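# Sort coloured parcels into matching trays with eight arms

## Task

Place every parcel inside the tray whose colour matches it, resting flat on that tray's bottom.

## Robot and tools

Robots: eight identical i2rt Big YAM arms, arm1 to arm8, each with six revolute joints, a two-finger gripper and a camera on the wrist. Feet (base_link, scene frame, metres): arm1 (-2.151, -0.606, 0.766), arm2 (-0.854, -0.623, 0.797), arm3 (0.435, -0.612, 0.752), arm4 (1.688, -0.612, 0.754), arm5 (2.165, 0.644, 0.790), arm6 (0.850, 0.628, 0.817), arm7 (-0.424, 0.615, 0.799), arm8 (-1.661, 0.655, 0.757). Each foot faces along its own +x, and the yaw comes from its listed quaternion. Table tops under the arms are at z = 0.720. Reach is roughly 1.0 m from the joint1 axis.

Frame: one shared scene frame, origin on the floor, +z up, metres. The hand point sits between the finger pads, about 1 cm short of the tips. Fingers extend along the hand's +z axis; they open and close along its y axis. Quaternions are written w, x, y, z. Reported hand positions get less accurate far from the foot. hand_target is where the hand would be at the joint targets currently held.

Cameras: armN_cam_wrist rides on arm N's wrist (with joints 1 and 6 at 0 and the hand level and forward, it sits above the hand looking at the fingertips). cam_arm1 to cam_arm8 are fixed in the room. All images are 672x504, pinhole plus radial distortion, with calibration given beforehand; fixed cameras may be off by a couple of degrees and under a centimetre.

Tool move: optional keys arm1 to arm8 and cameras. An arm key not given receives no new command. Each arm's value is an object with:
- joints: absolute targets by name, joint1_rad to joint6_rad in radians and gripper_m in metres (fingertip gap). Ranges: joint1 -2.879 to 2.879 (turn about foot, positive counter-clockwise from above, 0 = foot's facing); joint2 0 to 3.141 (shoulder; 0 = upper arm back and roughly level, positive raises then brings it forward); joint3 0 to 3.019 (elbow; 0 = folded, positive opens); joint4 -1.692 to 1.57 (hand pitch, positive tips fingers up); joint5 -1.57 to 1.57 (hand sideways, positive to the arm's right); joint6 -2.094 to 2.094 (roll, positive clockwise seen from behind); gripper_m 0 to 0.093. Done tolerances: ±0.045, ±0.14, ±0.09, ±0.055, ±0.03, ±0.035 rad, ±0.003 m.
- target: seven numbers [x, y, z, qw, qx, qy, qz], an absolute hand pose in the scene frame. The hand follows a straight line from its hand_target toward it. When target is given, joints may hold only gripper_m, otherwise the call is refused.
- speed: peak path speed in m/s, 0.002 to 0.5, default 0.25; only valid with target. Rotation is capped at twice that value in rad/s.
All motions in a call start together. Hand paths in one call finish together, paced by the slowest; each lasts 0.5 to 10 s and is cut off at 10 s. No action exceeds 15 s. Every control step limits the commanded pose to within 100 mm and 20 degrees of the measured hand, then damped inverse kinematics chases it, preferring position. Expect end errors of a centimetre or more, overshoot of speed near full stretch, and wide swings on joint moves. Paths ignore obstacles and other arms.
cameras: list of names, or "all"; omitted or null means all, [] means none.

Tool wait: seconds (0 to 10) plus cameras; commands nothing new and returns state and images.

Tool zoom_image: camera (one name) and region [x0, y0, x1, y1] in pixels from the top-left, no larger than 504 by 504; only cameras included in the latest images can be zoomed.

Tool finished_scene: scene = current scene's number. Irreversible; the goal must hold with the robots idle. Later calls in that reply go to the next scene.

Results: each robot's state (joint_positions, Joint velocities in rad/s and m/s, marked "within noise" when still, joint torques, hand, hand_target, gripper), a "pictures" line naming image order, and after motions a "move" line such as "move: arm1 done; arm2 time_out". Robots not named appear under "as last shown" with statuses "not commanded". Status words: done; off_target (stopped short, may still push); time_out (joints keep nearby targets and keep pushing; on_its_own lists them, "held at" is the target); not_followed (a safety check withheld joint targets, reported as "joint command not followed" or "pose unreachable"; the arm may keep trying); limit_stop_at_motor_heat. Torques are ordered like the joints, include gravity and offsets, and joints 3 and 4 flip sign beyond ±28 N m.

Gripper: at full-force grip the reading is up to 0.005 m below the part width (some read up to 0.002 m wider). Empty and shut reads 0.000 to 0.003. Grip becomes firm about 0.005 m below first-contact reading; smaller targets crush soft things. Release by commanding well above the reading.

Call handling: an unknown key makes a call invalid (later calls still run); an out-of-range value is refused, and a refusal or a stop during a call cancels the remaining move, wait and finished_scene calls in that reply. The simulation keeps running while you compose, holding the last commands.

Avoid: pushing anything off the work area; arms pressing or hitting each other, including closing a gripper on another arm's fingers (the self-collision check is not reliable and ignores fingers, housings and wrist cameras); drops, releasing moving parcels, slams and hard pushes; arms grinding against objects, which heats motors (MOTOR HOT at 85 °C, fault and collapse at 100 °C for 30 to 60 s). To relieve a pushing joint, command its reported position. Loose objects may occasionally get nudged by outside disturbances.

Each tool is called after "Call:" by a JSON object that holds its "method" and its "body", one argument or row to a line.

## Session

Call:
{"method": "move", "body": {
  "cameras": ["cam_arm1","cam_arm2","cam_arm3","cam_arm4","cam_arm5","cam_arm6","cam_arm7","cam_arm8"]
}}

Scene clock: 0.00 s.
Joint torques (N m): no reading
Heat: arm1: hottest joint1_rad 30 °C; arm2: hottest joint2_rad 29 °C; arm3: hottest joint2_rad 30 °C; arm4: hottest joint3_rad 33 °C; arm5: hottest joint3_rad 32 °C; arm6: hottest joint2_rad 30 °C; arm7: hottest joint3_rad 34 °C; arm8: hottest joint1_rad 29 °C.
Joint velocities: within noise
arm1.joint_positions: joint1_rad=+0.458 joint2_rad=+0.456 joint3_rad=+1.438 joint4_rad=-1.139 joint5_rad=+0.063 joint6_rad=-0.074 gripper_m=+0.09396
arm1.joint_status: not commanded
arm1.hand: x=-1.9866 y=-0.6052 z=+1.4040 quat_wxyz=(-0.650, +0.024, -0.759, +0.041) (m; scene frame)
arm1.hand_target: x=-1.9921 y=-0.6053 z=+1.4119 quat_wxyz=(-0.658, +0.023, -0.752, +0.041) (m; scene frame)
arm1.hand_status: not commanded
arm2.joint_positions: joint1_rad=-0.133 joint2_rad=+0.490 joint3_rad=+1.431 joint4_rad=-1.371 joint5_rad=+0.122 joint6_rad=+0.254 gripper_m=+0.09396
arm2.joint_status: not commanded
arm2.hand: x=-0.9557 y=-0.4897 z=+1.3731 quat_wxyz=(-0.193, +0.711, -0.448, -0.506) (m; scene frame)
arm2.hand_target: x=-0.9532 y=-0.4923 z=+1.3817 quat_wxyz=(-0.195, +0.705, -0.446, -0.516) (m; scene frame)
arm2.hand_status: not commanded
arm3.joint_positions: joint1_rad=+0.288 joint2_rad=+0.566 joint3_rad=+1.355 joint4_rad=-1.309 joint5_rad=+0.227 joint6_rad=-0.408 gripper_m=+0.09396
arm3.joint_status: not commanded
arm3.hand: x=+0.2384 y=-0.5089 z=+1.2929 quat_wxyz=(-0.272, +0.862, -0.018, -0.428) (m; scene frame)
arm3.hand_target: x=+0.2407 y=-0.5098 z=+1.3061 quat_wxyz=(-0.276, +0.854, -0.020, -0.440) (m; scene frame)
arm3.hand_status: not commanded
arm4.joint_positions: joint1_rad=-0.202 joint2_rad=+0.526 joint3_rad=+1.372 joint4_rad=-1.530 joint5_rad=+0.176 joint6_rad=+0.279 gripper_m=+0.09396
arm4.joint_status: not commanded
arm4.hand: x=+1.8391 y=-0.5129 z=+1.2624 quat_wxyz=(-0.405, +0.175, -0.887, -0.138) (m; scene frame)
arm4.hand_target: x=+1.8372 y=-0.5146 z=+1.2716 quat_wxyz=(-0.414, +0.173, -0.882, -0.143) (m; scene frame)
arm4.hand_status: not commanded
arm5.joint_positions: joint1_rad=+0.150 joint2_rad=+0.484 joint3_rad=+1.403 joint4_rad=-1.356 joint5_rad=-0.018 joint6_rad=+0.258 gripper_m=+0.09396
arm5.joint_status: not commanded
arm5.hand: x=+1.9905 y=+0.6571 z=+1.3561 quat_wxyz=(+0.044, +0.831, -0.149, -0.534) (m; scene frame)
arm5.hand_target: x=+1.9935 y=+0.6567 z=+1.3668 quat_wxyz=(+0.045, +0.825, -0.147, -0.545) (m; scene frame)
arm5.hand_status: not commanded
arm6.joint_positions: joint1_rad=+0.005 joint2_rad=+0.600 joint3_rad=+1.377 joint4_rad=-1.425 joint5_rad=+0.198 joint6_rad=-0.419 gripper_m=+0.09396
arm6.joint_status: not commanded
arm6.hand: x=+1.0055 y=+0.4776 z=+1.3387 quat_wxyz=(-0.341, -0.130, -0.883, +0.295) (m; scene frame)
arm6.hand_target: x=+1.0039 y=+0.4787 z=+1.3519 quat_wxyz=(-0.354, -0.130, -0.876, +0.302) (m; scene frame)
arm6.hand_status: not commanded
arm7.joint_positions: joint1_rad=-0.316 joint2_rad=+0.535 joint3_rad=+1.368 joint4_rad=-1.177 joint5_rad=-0.073 joint6_rad=-0.126 gripper_m=+0.09396
arm7.joint_status: not commanded
arm7.hand: x=-0.2873 y=+0.4416 z=+1.3804 quat_wxyz=(-0.508, -0.311, -0.757, +0.270) (m; scene frame)
arm7.hand_target: x=-0.2897 y=+0.4449 z=+1.3917 quat_wxyz=(-0.517, -0.307, -0.750, +0.275) (m; scene frame)
arm7.hand_status: not commanded
arm8.joint_positions: joint1_rad=+0.154 joint2_rad=+0.581 joint3_rad=+1.368 joint4_rad=-1.211 joint5_rad=-0.224 joint6_rad=+0.370 gripper_m=+0.09396
arm8.joint_status: not commanded
arm8.hand: x=-1.7287 y=+0.4302 z=+1.3236 quat_wxyz=(-0.435, -0.755, -0.361, +0.333) (m; scene frame)
arm8.hand_target: x=-1.7273 y=+0.4330 z=+1.3347 quat_wxyz=(-0.441, -0.748, -0.360, +0.341) (m; scene frame)
arm8.hand_status: not commanded
pictures: cam_arm1, cam_arm2, cam_arm3, cam_arm4, cam_arm5, cam_arm6, cam_arm7, cam_arm8

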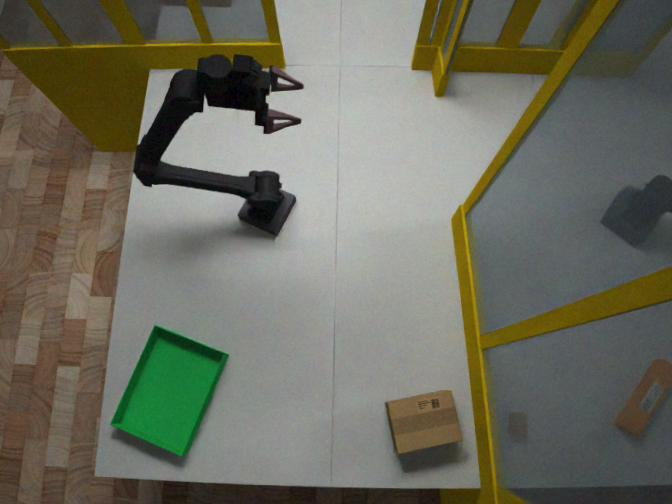

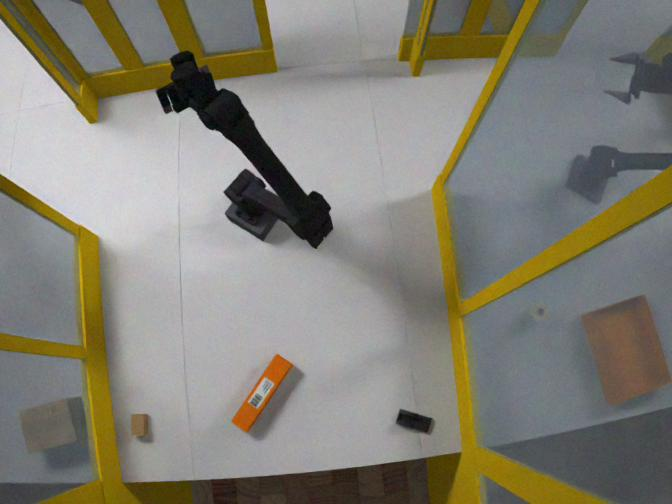

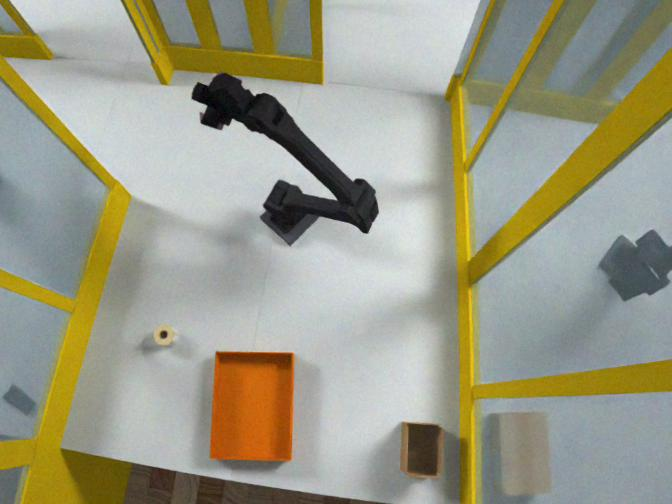

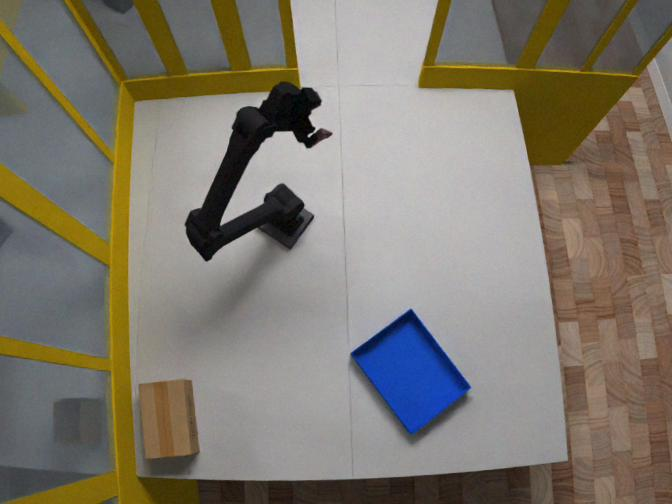

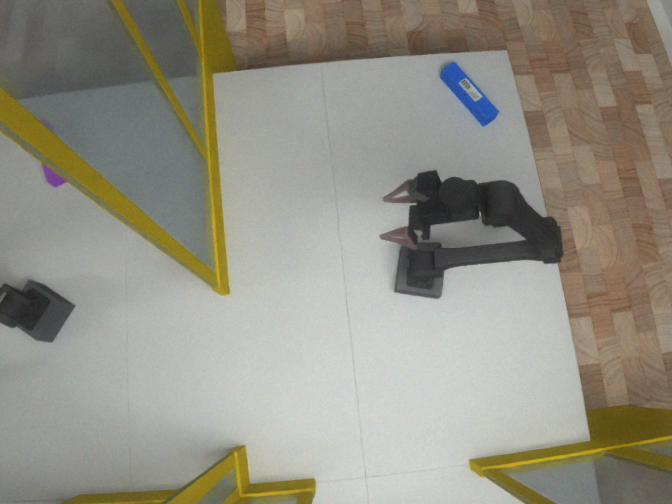

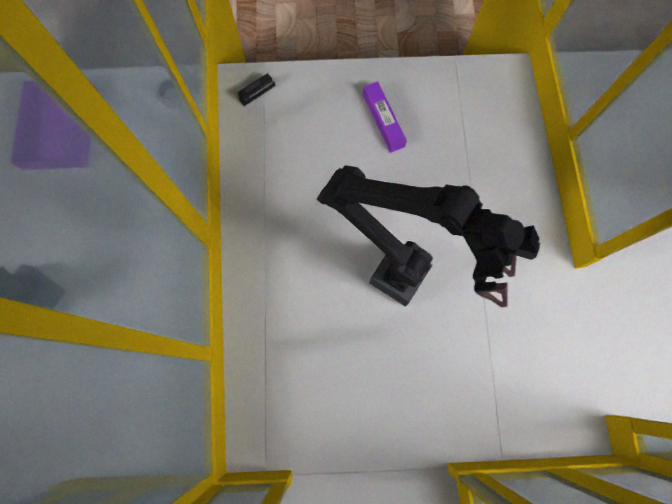

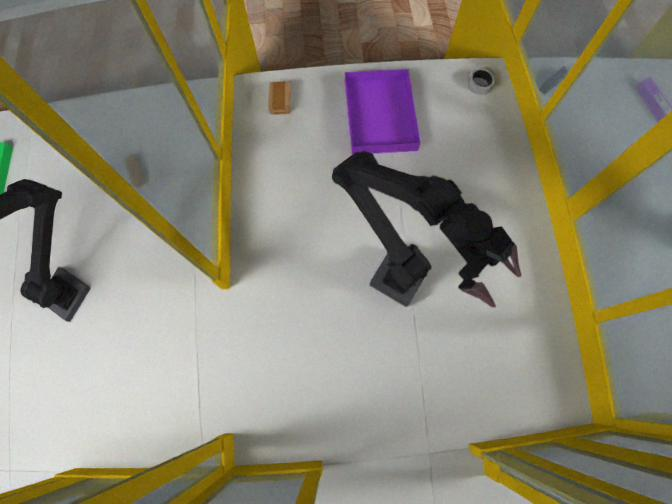

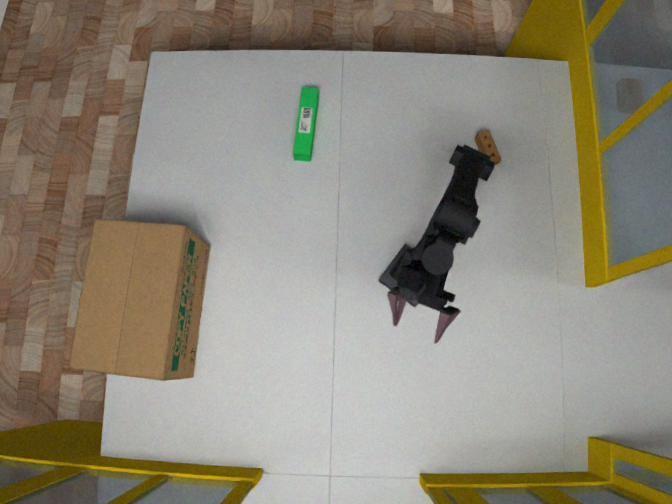

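Call:
{"method": "move", "body": {
  "arm8": {"joints":{"joint1_rad":-1.941}},
  "arm5": {"joints":{"joint1_rad":-1.714}},
  "arm2": {"joints":{"joint1_rad":2.171}},
  "arm6": {"joints":{"joint1_rad":2.206}},
  "cameras": []
}}

Call:
{"method": "move", "body": {
  "arm8": {"target":[-2.018,1.183,0.90,0,0.685,-0.728,0],"speed":0.4},
  "arm5": {"target":[2.45,1.31,0.90,0,0.845,-0.535,0],"speed":0.4},
  "arm2": {"target":[-0.89,-1.233,0.90,0,0.900,0.435,0],"speed":0.4},
  "arm6": {"target":[0.838,1.305,0.90,0,0.793,-0.609,0],"speed":0.4},
  "cameras": ["arm8_cam_wrist","arm5_cam_wrist","arm2_cam_wrist","arm6_cam_wrist"]
}}

Scene clock: 153.83 s.
Joint torques (N m): arm1=[1.32 5.71 7.58 1.92 0.1 -0.01] | arm2=[0.85 4.54 7.79 2.18 0.05 -0.08] | arm3=[-0.56 1.26 10.18 1.62 -0.05 0.01] | arm4=[-0.03 3.43 9.95 1.76 0.01 0.03] | arm5=[-1.14 5.36 6.8 2 -0.16 -0.12] | arm6=[0.21 2.78 9.5 1.58 0.11 -0.05] | arm7=[-0.32 1.61 10.44 1.59 -0.1 0.13] | arm8=[1.2 2.96 10.55 1.54 -0.13 -0.09]
Heat: arm1: hottest joint3_rad 32 °C; arm2: hottest joint3_rad 36 °C; arm3: hottest joint3_rad 33 °C; arm4: hottest joint3_rad 40 °C; arm5: hottest joint3_rad 36 °C; arm6: hottest joint3_rad 34 °C; arm7: hottest joint3_rad 45 °C; arm8: hottest joint3_rad 37 °C.
move: arm2 done; arm5 done; arm6 done; arm8 done
Joint velocities: within noise
arm1, arm3, arm4, arm7: as last shown
arm2.joint_positions: joint1_rad=+2.163 joint2_rad=+0.490 joint3_rad=+1.431 joint4_rad=-1.371 joint5_rad=+0.122 joint6_rad=+0.254 gripper_m=+0.09399
arm2.joint_status: all done
arm2.hand: x=-0.8867 y=-0.7884 z=+1.3727 quat_wxyz=(+0.382, +0.701, +0.464, -0.384) (m; scene frame)
arm2.hand_target: x=-0.8852 y=-0.7851 z=+1.3814 quat_wxyz=(+0.391, +0.695, +0.463, -0.388) (m; scene frame)
arm2.hand_status: not commanded
arm5.joint_positions: joint1_rad=-1.706 joint2_rad=+0.484 joint3_rad=+1.403 joint4_rad=-1.356 joint5_rad=-0.018 joint6_rad=+0.258 gripper_m=+0.09398
arm5.joint_status: all done
arm5.hand: x=+2.2268 y=+0.8012 z=+1.3578 quat_wxyz=(-0.402, +0.377, -0.753, -0.360) (m; scene frame)
arm5.hand_target: x=+2.2269 y=+0.7977 z=+1.3686 quat_wxyz=(-0.412, +0.371, -0.748, -0.365) (m; scene frame)
arm5.hand_status: not commanded
arm6.joint_positions: joint1_rad=+2.196 joint2_rad=+0.600 joint3_rad=+1.377 joint4_rad=-1.425 joint5_rad=+0.197 joint6_rad=-0.419 gripper_m=+0.09398
arm6.joint_status: all done
arm6.hand: x=+0.8830 y=+0.8420 z=+1.3388 quat_wxyz=(-0.419, +0.726, -0.519, -0.169) (m; scene frame)
arm6.hand_target: x=+0.8810 y=+0.8404 z=+1.3519 quat_wxyz=(-0.429, +0.721, -0.513, -0.179) (m; scene frame)
arm6.hand_status: not commanded
arm8.joint_positions: joint1_rad=-1.935 joint2_rad=+0.581 joint3_rad=+1.368 joint4_rad=-1.211 joint5_rad=-0.224 joint6_rad=+0.370 gripper_m=+0.09398
arm8.joint_status: all done
arm8.hand: x=-1.8235 y=+0.8264 z=+1.3232 quat_wxyz=(+0.069, -0.692, +0.472, +0.542) (m; scene frame)
arm8.hand_target: x=-1.8207 y=+0.8247 z=+1.3343 quat_wxyz=(+0.075, -0.686, +0.468, +0.552) (m; scene frame)
arm8.hand_status: not commanded
pictures: none
No camera images: "cameras" was empty.

Scene clock: 157.43 s.
Joint torques (N m): arm1=[1.79 5.6 7.62 2 0.11 0.01] | arm2=[-0.38 -22.24 11.26 0.12 -0.08 0.07] | arm3=[-0.62 1.32 10.18 1.61 -0.05 0] | arm4=[-0.03 3.43 9.96 1.77 0.01 0.03] | arm5=[-0.32 -20.66 9.96 -0.23 -0.11 -0.13] | arm6=[-1.14 -16.21 12.44 -0.2 -0.05 0] | arm7=[-0.26 1.73 10.45 1.58 -0.1 0.12] | arm8=[1.38 -19.78 14.34 -0.65 0.08 0.04]
Heat: arm1: hottest joint3_rad 32 °C; arm2: hottest joint3_rad 36 °C; arm3: hottest joint3_rad 33 °C; arm4: hottest joint3_rad 40 °C; arm5: hottest joint3_rad 36 °C; arm6: hottest joint3_rad 35 °C; arm7: hottest joint3_rad 46 °C; arm8: hottest joint3_rad 38 °C.
move: arm2 off_target; arm5 off_target; arm6 off_target; arm8 off_target
Joint velocities: within noise
arm1, arm3, arm4, arm7: as last shown
arm2.joint_positions: joint1_rad=+2.181 joint2_rad=+1.994 joint3_rad=+1.697 joint4_rad=-1.301 joint5_rad=+0.003 joint6_rad=+0.599 gripper_m=+0.09399
arm2.joint_status: not commanded
arm2.hand: x=-0.8852 y=-1.2201 z=+0.8871 quat_wxyz=(-0.013, +0.896, +0.445, +0.005) (m; scene frame)
arm2.hand_target: x=-0.8900 y=-1.2324 z=+0.9002 quat_wxyz=(+0.000, +0.900, +0.435, +0.000) (m; scene frame)
arm2.hand_status: off_target (0.019 m and 2.0 deg from the pose sent, 0.649 m and 67.1 deg at the start)
arm5.joint_positions: joint1_rad=-1.719 joint2_rad=+2.382 joint3_rad=+2.362 joint4_rad=-1.591 joint5_rad=-0.003 joint6_rad=-0.836 gripper_m=+0.09399
arm5.joint_status: not commanded
arm5.hand: x=+2.4485 y=+1.2998 z=+0.8842 quat_wxyz=(+0.016, +0.841, -0.541, +0.002) (m; scene frame)
arm5.hand_target: x=+2.4497 y=+1.3093 z=+0.9002 quat_wxyz=(-0.001, +0.845, -0.535, +0.000) (m; scene frame)
arm5.hand_status: off_target (0.019 m and 2.1 deg from the pose sent, 0.720 m and 87.7 deg at the start)
arm6.joint_positions: joint1_rad=+2.214 joint2_rad=+2.188 joint3_rad=+1.969 joint4_rad=-1.383 joint5_rad=+0.002 joint6_rad=-0.251 gripper_m=+0.09398
arm6.joint_status: not commanded
arm6.hand: x=+0.8342 y=+1.2898 z=+0.8888 quat_wxyz=(+0.011, +0.798, -0.603, +0.010) (m; scene frame)
arm6.hand_target: x=+0.8382 y=+1.3042 z=+0.9003 quat_wxyz=(+0.000, +0.793, -0.609, +0.000) (m; scene frame)
arm6.hand_status: off_target (0.019 m and 2.0 deg from the pose sent, 0.639 m and 53.8 deg at the start)
arm8.joint_positions: joint1_rad=-1.934 joint2_rad=+2.041 joint3_rad=+1.879 joint4_rad=-1.438 joint5_rad=-0.003 joint6_rad=+0.649 gripper_m=+0.09399
arm8.joint_status: not commanded
arm8.hand: x=-2.0139 y=+1.1696 z=+0.8867 quat_wxyz=(-0.004, -0.690, +0.724, -0.015) (m; scene frame)
arm8.hand_target: x=-2.0176 y=+1.1824 z=+0.9002 quat_wxyz=(+0.000, -0.685, +0.728, +0.001) (m; scene frame)
arm8.hand_status: off_target (0.019 m and 1.9 deg from the pose sent, 0.587 m and 70.3 deg at the start)
pictures: arm2_cam_wrist, arm5_cam_wrist, arm6_cam_wrist, arm8_cam_wrist
camera_calibration:
arm2_cam_wrist: T_world_to_cam=[[-0.793388, 0.60791, 0.0313115, 0.0104123], [0.50114, 0.623113, 0.60049, 0.675625], [0.345533, 0.492113, -0.799019, 1.73568], [0, 0, 0, 1]] pos_world=[-0.930056, -1.28147, 0.980807]
arm5_cam_wrist: T_world_to_cam=[[0.914435, 0.404231, -0.0201414, -2.74556], [0.337904, -0.735109, 0.587738, -0.3839], [0.222776, -0.544254, -0.808801, 1.00122], [0, 0, 0, 1]] pos_world=[2.41731, 1.37255, 0.980118]
arm6_cam_wrist: T_world_to_cam=[[0.959914, 0.280293, 0.000592026, -1.16427], [0.22406, -0.768599, 0.59921, 0.277775], [0.168409, -0.575057, -0.800592, 1.43709], [0, 0, 0, 1]] pos_world=[0.813339, 1.36624, 0.984764]
arm8_cam_wrist: T_world_to_cam=[[0.998582, -0.0529443, 0.005592, 2.06899], [-0.0452888, -0.789552, 0.61201, 0.2939], [-0.0279873, -0.611396, -0.79083, 1.4805], [0, 0, 0, 1]] pos_world=[-2.01131, 1.24676, 0.979387]

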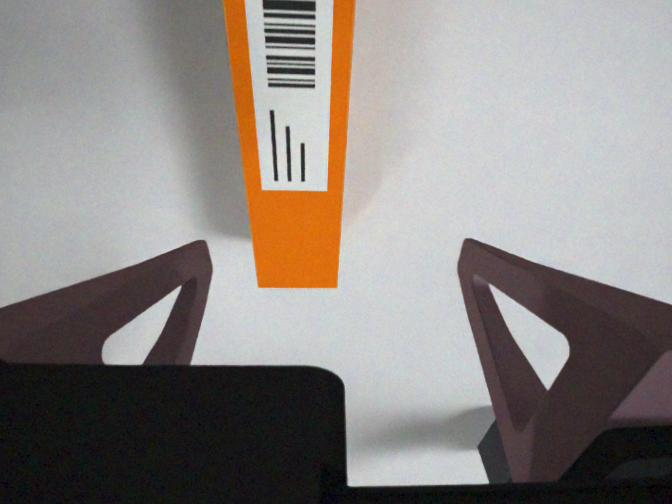

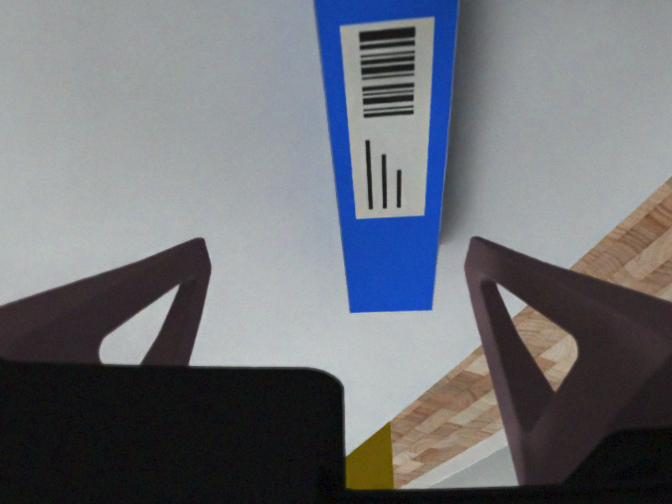

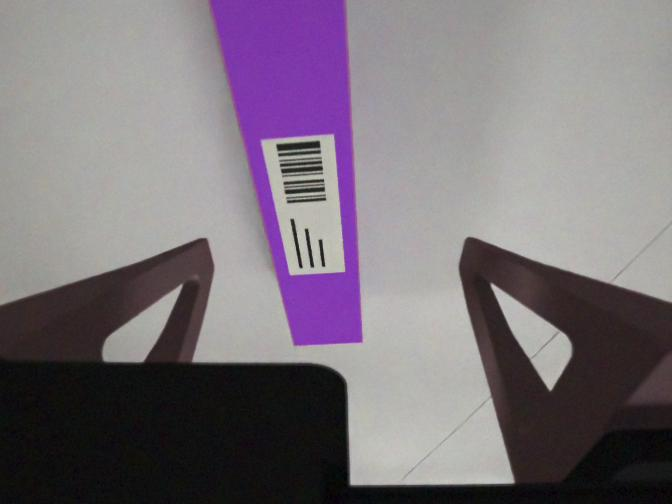

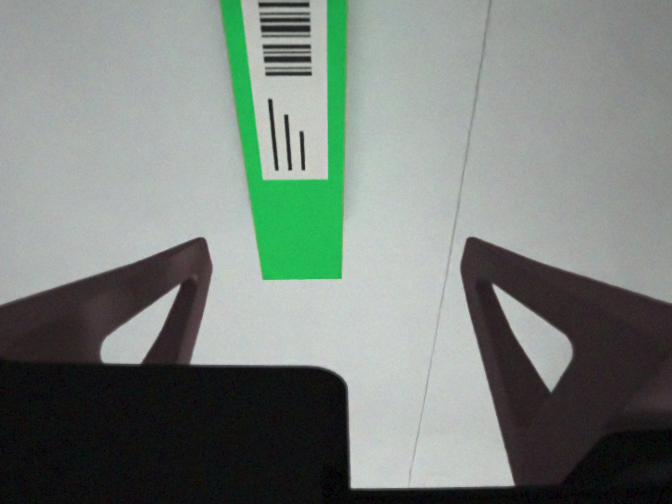

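Call:
{"method": "move", "body": {
  "arm8": {"target":[-2.018,1.188,0.775,0,0.685,-0.728,0],"speed":0.25},
  "arm5": {"target":[2.45,1.315,0.785,0,0.845,-0.535,0],"speed":0.25},
  "arm2": {"target":[-0.89,-1.238,0.785,0,0.900,0.435,0],"speed":0.25},
  "arm6": {"target":[0.838,1.31,0.785,0,0.793,-0.609,0],"speed":0.25},
  "cameras": ["arm8_cam_wrist","arm5_cam_wrist","arm2_cam_wrist","arm6_cam_wrist"]
}}

Scene clock: 167.20 s.
Joint torques (N m): arm1=[0.91 5.71 7.54 2.07 0.1 0] | arm2=[-0.32 -23.53 8.2 0.87 -0.08 0.08] | arm3=[-0.62 1.2 10.18 1.62 -0.05 0] | arm4=[-0.03 3.43 9.96 1.77 0.01 0.04] | arm5=[-0.73 -18.78 6.76 0.85 -0.34 -0.09] | arm6=[-0.97 -15.21 8.72 0.99 0.25 0.02] | arm7=[-0.38 1.55 10.44 1.62 -0.09 0.13] | arm8=[1.14 -20.78 9.99 0.16 0.09 -0.01]
Heat: arm1: hottest joint3_rad 32 °C; arm2: hottest joint3_rad 36 °C; arm3: hottest joint3_rad 33 °C; arm4: hottest joint3_rad 41 °C; arm5: hottest joint3_rad 37 °C; arm6: hottest joint3_rad 37 °C; arm7: hottest joint3_rad 46 °C; arm8: hottest joint3_rad 39 °C.
move: arm2 done; arm5 off_target; arm6 off_target; arm8 done
Joint velocities: within noise
arm1, arm3, arm4, arm7: as last shown
arm2.joint_positions: joint1_rad=+2.181 joint2_rad=+2.127 joint3_rad=+1.621 joint4_rad=-1.085 joint5_rad=+0.003 joint6_rad=+0.599 gripper_m=+0.09399
arm2.joint_status: not commanded
arm2.hand: x=-0.8857 y=-1.2307 z=+0.7820 quat_wxyz=(-0.010, +0.896, +0.445, +0.004) (m; scene frame)
arm2.hand_target: x=-0.8899 y=-1.2378 z=+0.7851 quat_wxyz=(+0.000, +0.900, +0.435, +0.000) (m; scene frame)
arm2.hand_status: done (0.009 m and 1.7 deg from the pose sent, 0.104 m and 2.0 deg at the start)
arm5.joint_positions: joint1_rad=-1.717 joint2_rad=+2.421 joint3_rad=+2.231 joint4_rad=-1.369 joint5_rad=+0.002 joint6_rad=-0.838 gripper_m=+0.09399
arm5.joint_status: not commanded
arm5.hand: x=+2.4541 y=+1.3131 z=+0.8066 quat_wxyz=(-0.009, +0.842, -0.540, +0.000) (m; scene frame)
arm5.hand_target: x=+2.4499 y=+1.3144 z=+0.7854 quat_wxyz=(+0.000, +0.845, -0.535, +0.000) (m; scene frame)
arm5.hand_status: off_target (0.022 m and 1.2 deg from the pose sent, 0.100 m and 2.1 deg at the start)
arm6.joint_positions: joint1_rad=+2.213 joint2_rad=+2.285 joint3_rad=+1.907 joint4_rad=-1.197 joint5_rad=-0.005 joint6_rad=-0.253 gripper_m=+0.09398
arm6.joint_status: not commanded
arm6.hand: x=+0.8334 y=+1.3032 z=+0.8022 quat_wxyz=(+0.003, +0.798, -0.603, -0.001) (m; scene frame)
arm6.hand_target: x=+0.8379 y=+1.3093 z=+0.7853 quat_wxyz=(+0.000, +0.793, -0.609, +0.000) (m; scene frame)
arm6.hand_status: off_target (0.019 m and 1.0 deg from the pose sent, 0.106 m and 2.0 deg at the start)
arm8.joint_positions: joint1_rad=-1.938 joint2_rad=+2.153 joint3_rad=+1.758 joint4_rad=-1.193 joint5_rad=-0.003 joint6_rad=+0.649 gripper_m=+0.09399
arm8.joint_status: not commanded
arm8.hand: x=-2.0185 y=+1.1801 z=+0.7733 quat_wxyz=(-0.003, -0.689, +0.725, -0.009) (m; scene frame)
arm8.hand_target: x=-2.0179 y=+1.1879 z=+0.7750 quat_wxyz=(+0.000, -0.685, +0.728, +0.000) (m; scene frame)
arm8.hand_status: done (0.008 m and 1.2 deg from the pose sent, 0.113 m and 1.9 deg at the start)
pictures: arm2_cam_wrist, arm5_cam_wrist, arm6_cam_wrist, arm8_cam_wrist
camera_calibration:
arm2_cam_wrist: T_world_to_cam=[[-0.793137, 0.608437, 0.027177, 0.0238583], [0.501398, 0.626973, 0.596242, 0.753879], [0.345736, 0.486528, -0.802345, 1.65295], [0, 0, 0, 1]] pos_world=[-0.930555, -1.29138, 0.876091]
arm5_cam_wrist: T_world_to_cam=[[0.913133, 0.407132, 0.0207885, -2.79115], [0.326006, -0.759896, 0.562387, -0.248249], [0.244763, -0.506757, -0.826613, 0.855639], [0, 0, 0, 1]] pos_world=[2.42019, 1.38132, 0.904918]
arm6_cam_wrist: T_world_to_cam=[[0.959838, 0.280554, 0.00023497, -1.16722], [0.228931, -0.783707, 0.577403, 0.373164], [0.162177, -0.55416, -0.816459, 1.36622], [0, 0, 0, 1]] pos_world=[0.813344, 1.37702, 0.90027]
arm8_cam_wrist: T_world_to_cam=[[0.998406, -0.056412, -0.0018624, 2.08431], [-0.0438227, -0.795547, 0.604305, 0.387403], [-0.0355717, -0.60326, -0.796751, 1.37671], [0, 0, 0, 1]] pos_world=[-2.01503, 1.25629, 0.866667]

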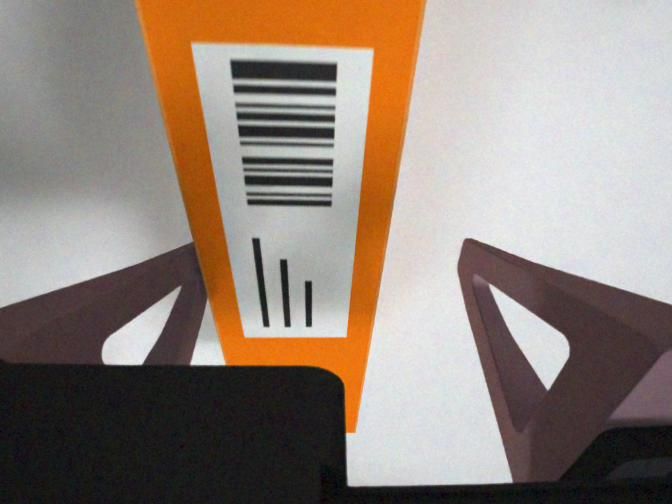

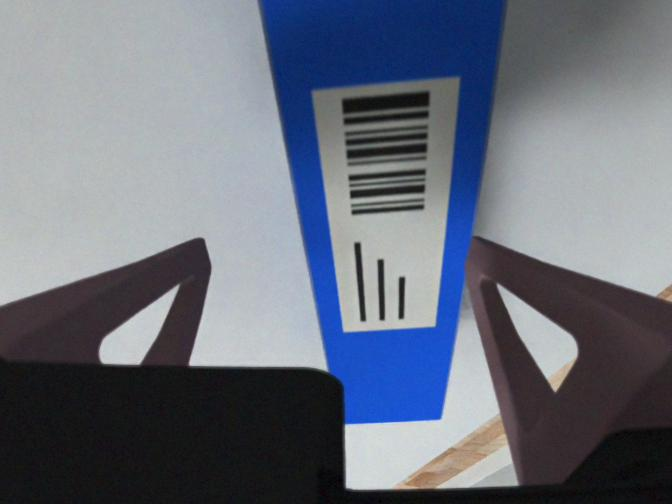

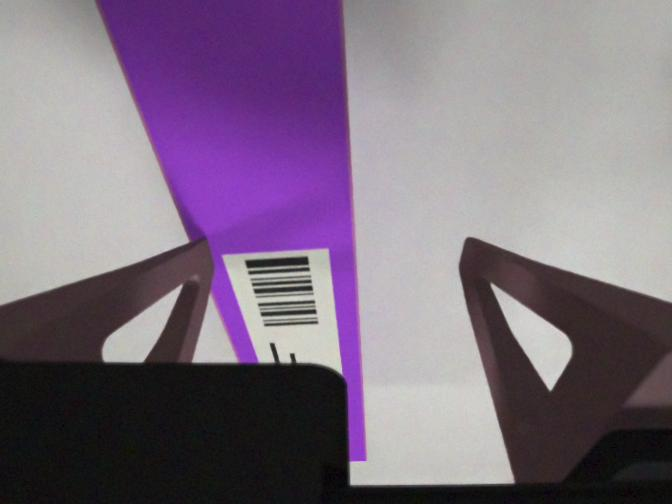

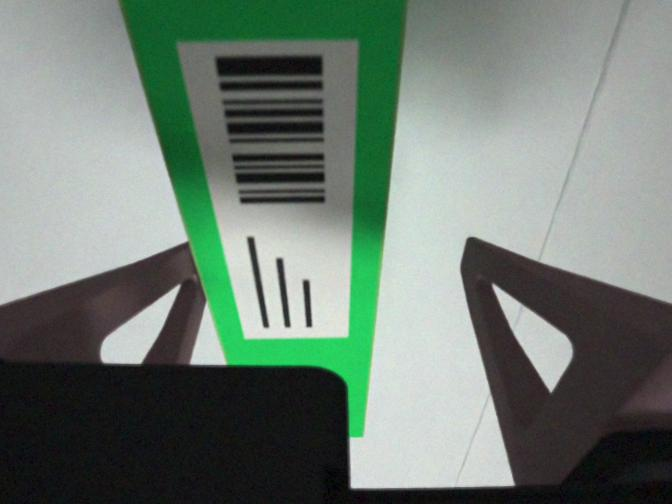

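Call:
{"method": "move", "body": {
  "arm8": {"target":[-2.032,1.201,0.742,0,0.685,-0.728,0],"speed":0.15},
  "arm2": {"target":[-0.887,-1.255,0.745,0,0.900,0.435,0],"speed":0.15},
  "arm5": {"target":[2.467,1.331,0.775,0,0.845,-0.535,0],"speed":0.15},
  "arm6": {"target":[0.82,1.30,0.80,0,0.793,-0.609,0],"speed":0.15},
  "cameras": ["arm8_cam_wrist","arm2_cam_wrist","arm5_cam_wrist","arm6_cam_wrist","cam_arm6"]
}}

Call:
{"method": "zoom_image", "body": {
  "camera": "cam_arm6",
  "region": [250, 0, 550, 225]
}}

Scene clock: 188.67 s.
Joint torques (N m): arm1=[1.49 5.89 7.57 1.91 0.1 0.01] | arm2=[0.21 -22.48 9.96 0.79 0.03 0.07] | arm3=[-0.56 1.32 10.15 1.58 -0.05 0] | arm4=[-0.03 3.43 9.96 1.77 0.01 0.03] | arm5=[-1.38 -21.77 9.77 -0.2 -0.29 -0.13] | arm6=[0.56 -17.85 6.65 0.68 0.2 0.05] | arm7=[-0.26 1.38 10.41 1.61 -0.09 0.12] | arm8=[1.96 -20.72 13.14 0.16 0.09 0.05]
Heat: arm1: hottest joint3_rad 32 °C; arm2: hottest joint3_rad 37 °C; arm3: hottest joint3_rad 33 °C; arm4: hottest joint3_rad 41 °C; arm5: hottest joint3_rad 38 °C; arm6: hottest joint3_rad 37 °C; arm7: hottest joint3_rad 46 °C; arm8: hottest joint3_rad 36 °C.
move: arm2 off_target; arm5 off_target; arm6 done; arm8 off_target
Joint velocities: within noise
arm1, arm3, arm4, arm7: as last shown
arm2.joint_positions: joint1_rad=+2.180 joint2_rad=+2.201 joint3_rad=+1.641 joint4_rad=-1.037 joint5_rad=+0.000 joint6_rad=+0.606 gripper_m=+0.09399
arm2.joint_status: not commanded
arm2.hand: x=-0.8861 y=-1.2388 z=+0.7443 quat_wxyz=(-0.012, +0.897, +0.441, +0.007) (m; scene frame)
arm2.hand_target: x=-0.8869 y=-1.2544 z=+0.7452 quat_wxyz=(+0.000, +0.900, +0.435, +0.000) (m; scene frame)
arm2.hand_status: off_target (0.016 m and 1.8 deg from the pose sent, 0.044 m and 1.7 deg at the start)
arm5.joint_positions: joint1_rad=-1.725 joint2_rad=+2.550 joint3_rad=+2.346 joint4_rad=-1.408 joint5_rad=+0.001 joint6_rad=-0.847 gripper_m=+0.09399
arm5.joint_status: not commanded
arm5.hand: x=+2.4631 y=+1.3194 z=+0.7580 quat_wxyz=(+0.016, +0.842, -0.539, +0.003) (m; scene frame)
arm5.hand_target: x=+2.4667 y=+1.3304 z=+0.7753 quat_wxyz=(-0.001, +0.845, -0.535, +0.000) (m; scene frame)
arm5.hand_status: off_target (0.021 m and 2.0 deg from the pose sent, 0.039 m and 1.2 deg at the start)
arm6.joint_positions: joint1_rad=+2.220 joint2_rad=+2.280 joint3_rad=+1.898 joint4_rad=-1.195 joint5_rad=-0.004 joint6_rad=-0.230 gripper_m=+0.09398
arm6.joint_status: not commanded
arm6.hand: x=+0.8290 y=+1.3008 z=+0.8023 quat_wxyz=(+0.004, +0.793, -0.609, +0.000) (m; scene frame)
arm6.hand_target: x=+0.8201 y=+1.2999 z=+0.7999 quat_wxyz=(+0.000, +0.793, -0.609, +0.000) (m; scene frame)
arm6.hand_status: done (0.009 m and 0.4 deg from the pose sent, 0.014 m and 1.0 deg at the start)
arm8.joint_positions: joint1_rad=-1.938 joint2_rad=+2.224 joint3_rad=+1.775 joint4_rad=-1.162 joint5_rad=-0.003 joint6_rad=+0.651 gripper_m=+0.09398
arm8.joint_status: not commanded
arm8.hand: x=-2.0213 y=+1.1843 z=+0.7353 quat_wxyz=(-0.005, -0.688, +0.726, -0.020) (m; scene frame)
arm8.hand_target: x=-2.0315 y=+1.2004 z=+0.7425 quat_wxyz=(+0.000, -0.685, +0.728, +0.000) (m; scene frame)
arm8.hand_status: off_target (0.021 m and 2.4 deg from the pose sent, 0.040 m and 1.2 deg at the start)
pictures: arm2_cam_wrist, arm5_cam_wrist, arm6_cam_wrist, arm8_cam_wrist, cam_arm6
camera_calibration:
arm2_cam_wrist: T_world_to_cam=[[-0.788536, 0.614314, 0.0287827, 0.0396472], [0.504471, 0.619354, 0.601589, 0.770918], [0.351738, 0.488895, -0.798287, 1.63215], [0, 0, 0, 1]] pos_world=[-0.931732, -1.29978, 0.838008]
arm5_cam_wrist: T_world_to_cam=[[0.91287, 0.407847, -0.0181439, -2.77176], [0.339094, -0.732735, 0.590012, -0.30807], [0.22734, -0.544757, -0.807191, 0.894758], [0, 0, 0, 1]] pos_world=[2.4313, 1.39214, 0.853715]
arm6_cam_wrist: T_world_to_cam=[[0.964313, 0.264764, 0.000957641, -1.14611], [0.215278, -0.78617, 0.579304, 0.385241], [0.154132, -0.558424, -0.815111, 1.37692], [0, 0, 0, 1]] pos_world=[0.810048, 1.37522, 0.90027]
arm8_cam_wrist: T_world_to_cam=[[0.998182, -0.0589707, 0.0124209, 2.07939], [-0.0539982, -0.783673, 0.618822, 0.368209], [-0.0267585, -0.618368, -0.785433, 1.3763], [0, 0, 0, 1]] pos_world=[-2.0189, 1.26224, 0.827305]

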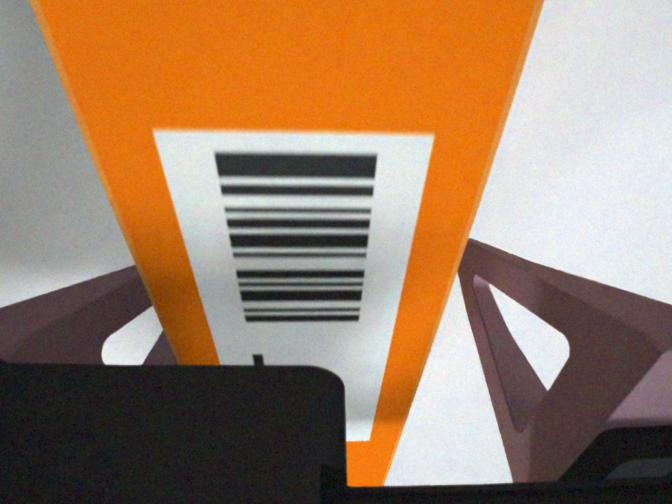

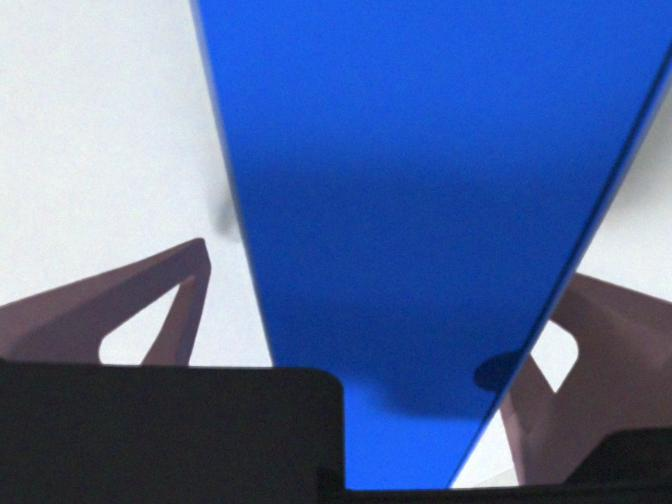

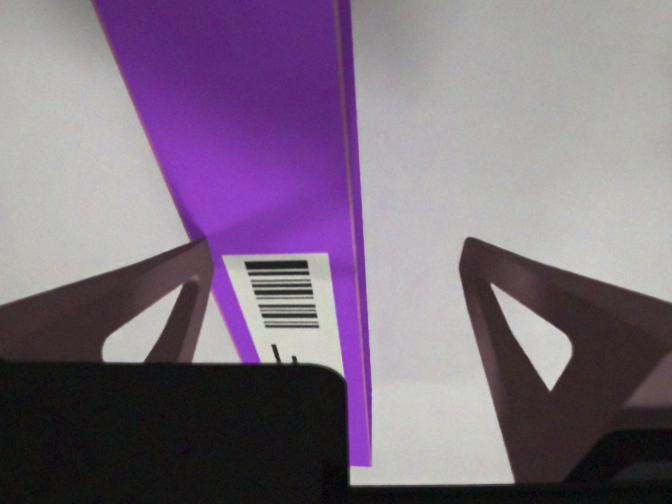

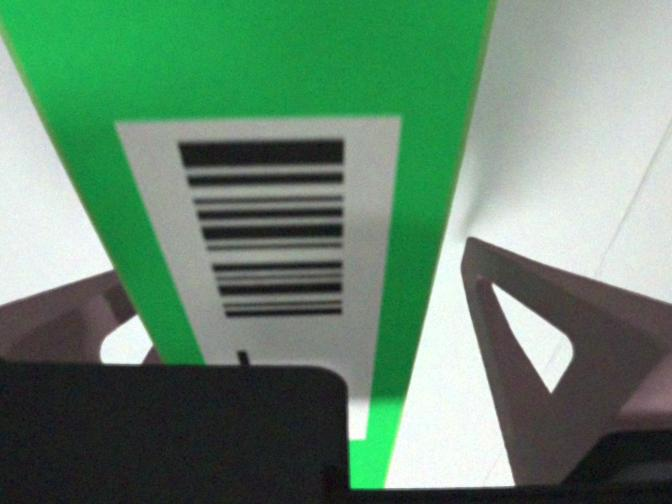

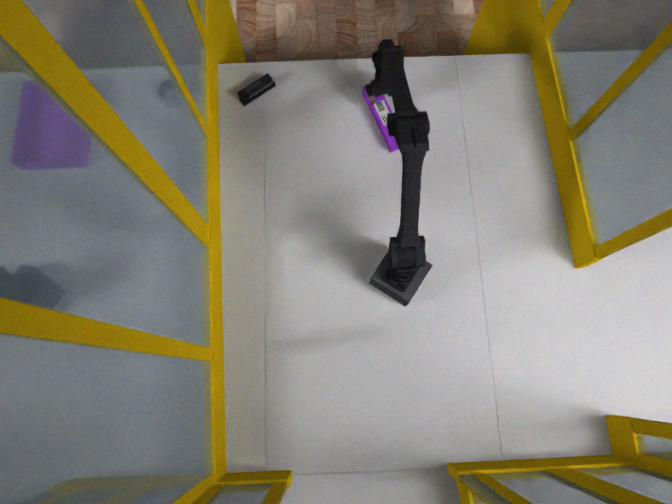

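Scaled by 1.680.

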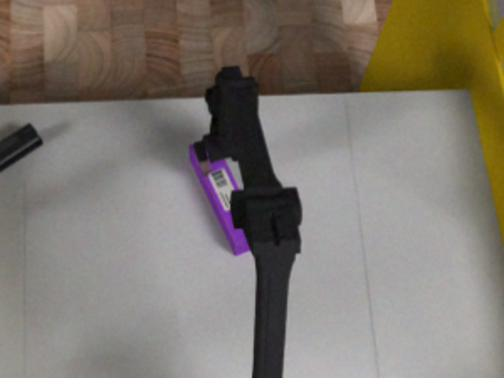

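Call:
{"method": "move", "body": {
  "arm8": {"joints":{"gripper_m":0.05}},
  "arm2": {"joints":{"gripper_m":0.05}},
  "arm5": {"target":[2.45,1.30,0.90,0,0.845,-0.535,0],"speed":0.1},
  "arm6": {"target":[0.84,1.26,0.88,0,0.793,-0.609,0],"speed":0.15},
  "cameras": ["arm8_cam_wrist","arm2_cam_wrist","arm5_cam_wrist","arm6_cam_wrist","cam_arm5"]
}}

Call:
{"method": "zoom_image", "body": {
  "camera": "cam_arm5",
  "region": [480, 0, 672, 144]
}}

Scene clock: 206.50 s.
Joint torques (N m): arm1=[1.49 5.66 7.54 2.03 0.12 0] | arm2=[0.21 -22.48 9.95 0.79 0.04 0.07] | arm3=[-0.62 1.2 10.17 1.62 -0.05 0] | arm4=[-0.03 3.43 9.95 1.77 0.01 0.03] | arm5=[-0.73 -21.54 7.09 -0.21 -0.33 -0.11] | arm6=[-1.32 -18.9 7.72 -0.21 0.08 -0.19] | arm7=[-0.38 1.49 10.44 1.54 -0.1 0.12] | arm8=[1.79 -20.78 13.08 0.1 0.06 0.03]
Heat: arm1: hottest joint3_rad 32 °C; arm2: hottest joint3_rad 37 °C; arm3: hottest joint3_rad 33 °C; arm4: hottest joint3_rad 41 °C; arm5: hottest joint3_rad 38 °C; arm6: hottest joint3_rad 35 °C; arm7: hottest joint3_rad 46 °C; arm8: hottest joint2_rad 38 °C.
move: arm2 off_target; arm5 off_target; arm6 off_target; arm8 off_target
Joint velocities: within noise
arm1, arm3, arm4, arm7: as last shown
arm2.joint_positions: joint1_rad=+2.180 joint2_rad=+2.201 joint3_rad=+1.641 joint4_rad=-1.037 joint5_rad=+0.000 joint6_rad=+0.606 gripper_m=+0.05879
arm2.joint_status: gripper_m off_target (ended at +0.05882, target +0.05000)
arm2.hand: x=-0.8861 y=-1.2388 z=+0.7443 quat_wxyz=(-0.012, +0.897, +0.441, +0.007) (m; scene frame)
arm2.hand_target: x=-0.8869 y=-1.2543 z=+0.7452 quat_wxyz=(+0.000, +0.900, +0.435, +0.000) (m; scene frame)
arm2.hand_status: not commanded
arm5.joint_positions: joint1_rad=-1.725 joint2_rad=+2.366 joint3_rad=+2.335 joint4_rad=-1.560 joint5_rad=+0.001 joint6_rad=-0.847 gripper_m=+0.09399
arm5.joint_status: not commanded
arm5.hand: x=+2.4539 y=+1.2989 z=+0.8845 quat_wxyz=(+0.007, +0.842, -0.539, +0.002) (m; scene frame)
arm5.hand_target: x=+2.4499 y=+1.3000 z=+0.8997 quat_wxyz=(+0.000, +0.845, -0.535, +0.000) (m; scene frame)
arm5.hand_status: off_target (0.016 m and 1.0 deg from the pose sent, 0.144 m and 2.0 deg at the start)
arm6.joint_positions: joint1_rad=+2.216 joint2_rad=+2.124 joint3_rad=+1.776 joint4_rad=-1.249 joint5_rad=-0.001 joint6_rad=-0.234 gripper_m=+0.09398
arm6.joint_status: not commanded
arm6.hand: x=+0.8335 y=+1.2591 z=+0.8578 quat_wxyz=(+0.011, +0.793, -0.609, +0.008) (m; scene frame)
arm6.hand_target: x=+0.8399 y=+1.2598 z=+0.8796 quat_wxyz=(+0.000, +0.793, -0.609, +0.000) (m; scene frame)
arm6.hand_status: off_target (0.023 m and 1.5 deg from the pose sent, 0.088 m and 0.4 deg at the start)
arm8.joint_positions: joint1_rad=-1.938 joint2_rad=+2.224 joint3_rad=+1.776 joint4_rad=-1.162 joint5_rad=-0.003 joint6_rad=+0.652 gripper_m=+0.06034
arm8.joint_status: gripper_m off_target (ended at +0.06037, target +0.05000)
arm8.hand: x=-2.0215 y=+1.1845 z=+0.7356 quat_wxyz=(-0.005, -0.688, +0.726, -0.020) (m; scene frame)
arm8.hand_target: x=-2.0315 y=+1.2003 z=+0.7424 quat_wxyz=(+0.000, -0.685, +0.728, +0.000) (m; scene frame)
arm8.hand_status: not commanded
pictures: arm2_cam_wrist, arm5_cam_wrist, arm6_cam_wrist, arm8_cam_wrist, cam_arm5
camera_calibration:
arm2_cam_wrist: T_world_to_cam=[[-0.788296, 0.614639, 0.028443, 0.0405211], [0.504497, 0.619189, 0.601737, 0.770602], [0.352239, 0.488696, -0.798188, 1.63215], [0, 0, 0, 1]] pos_world=[-0.931731, -1.29968, 0.837909]
arm5_cam_wrist: T_world_to_cam=[[0.912956, 0.408044, -0.00346181, -2.76614], [0.334423, -0.743322, 0.579339, -0.359951], [0.233823, -0.530068, -0.815079, 0.959856], [0, 0, 0, 1]] pos_world=[2.4213, 1.36994, 0.981316]
arm6_cam_wrist: T_world_to_cam=[[0.964207, 0.265148, -0.00102252, -1.13812], [0.213491, -0.774059, 0.596032, 0.291178], [0.157245, -0.574917, -0.80296, 1.4059], [0, 0, 0, 1]] pos_world=[0.814146, 1.33543, 0.954164]
arm8_cam_wrist: T_world_to_cam=[[0.998145, -0.0597071, 0.0119376, 2.08076], [-0.0542943, -0.784027, 0.618348, 0.368418], [-0.0275604, -0.617849, -0.785814, 1.37469], [0, 0, 0, 1]] pos_world=[-2.019, 1.26244, 0.827604]

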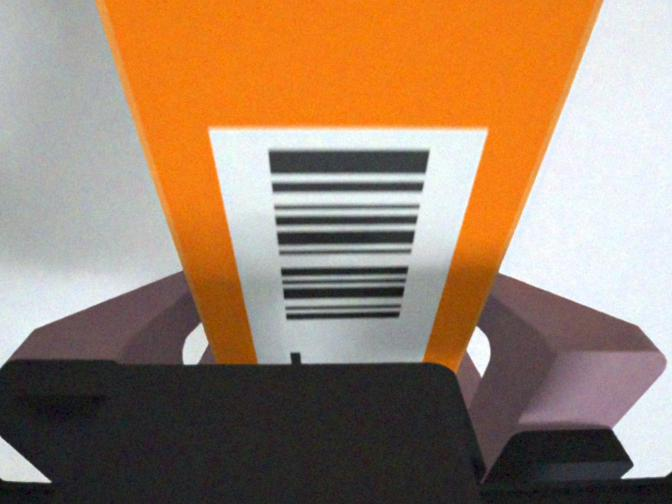

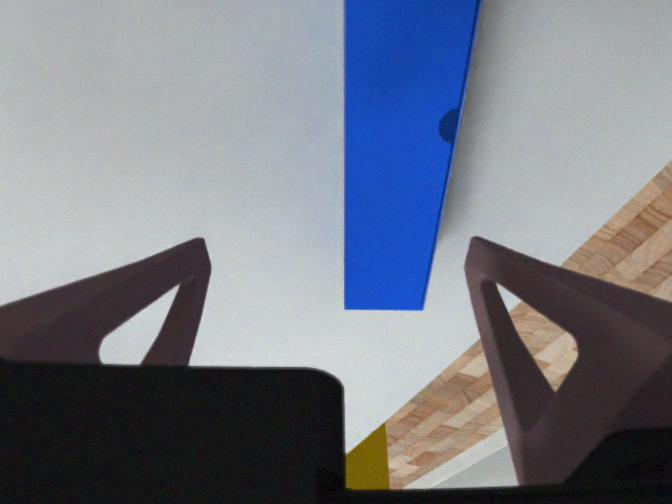

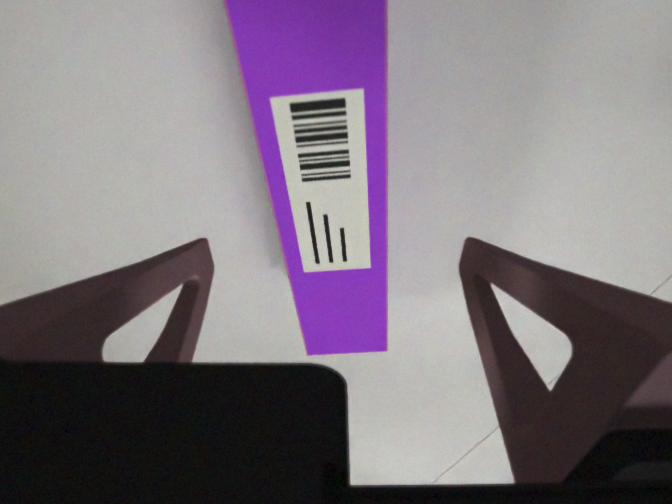

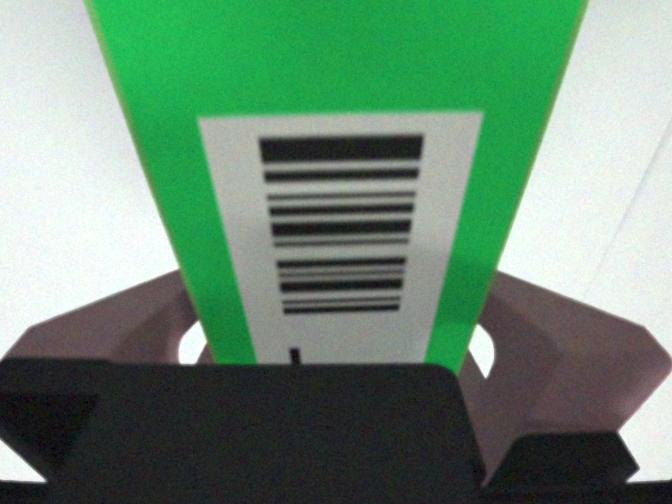

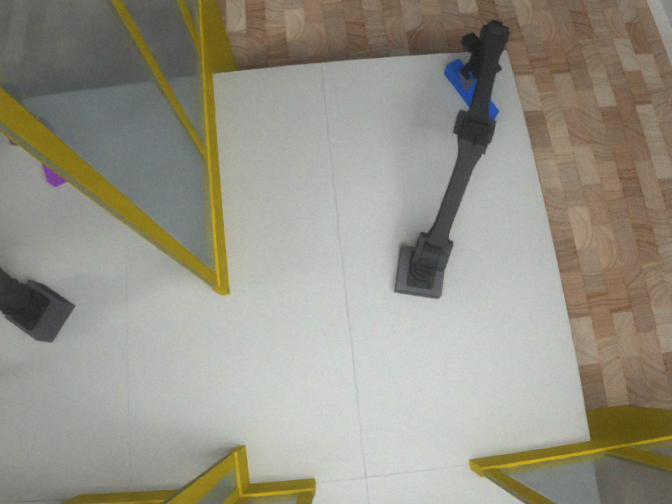

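Scaled by 2.625.

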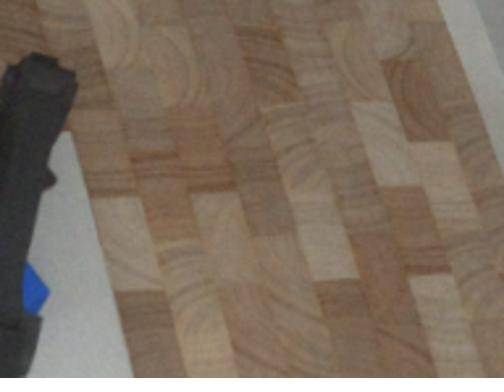

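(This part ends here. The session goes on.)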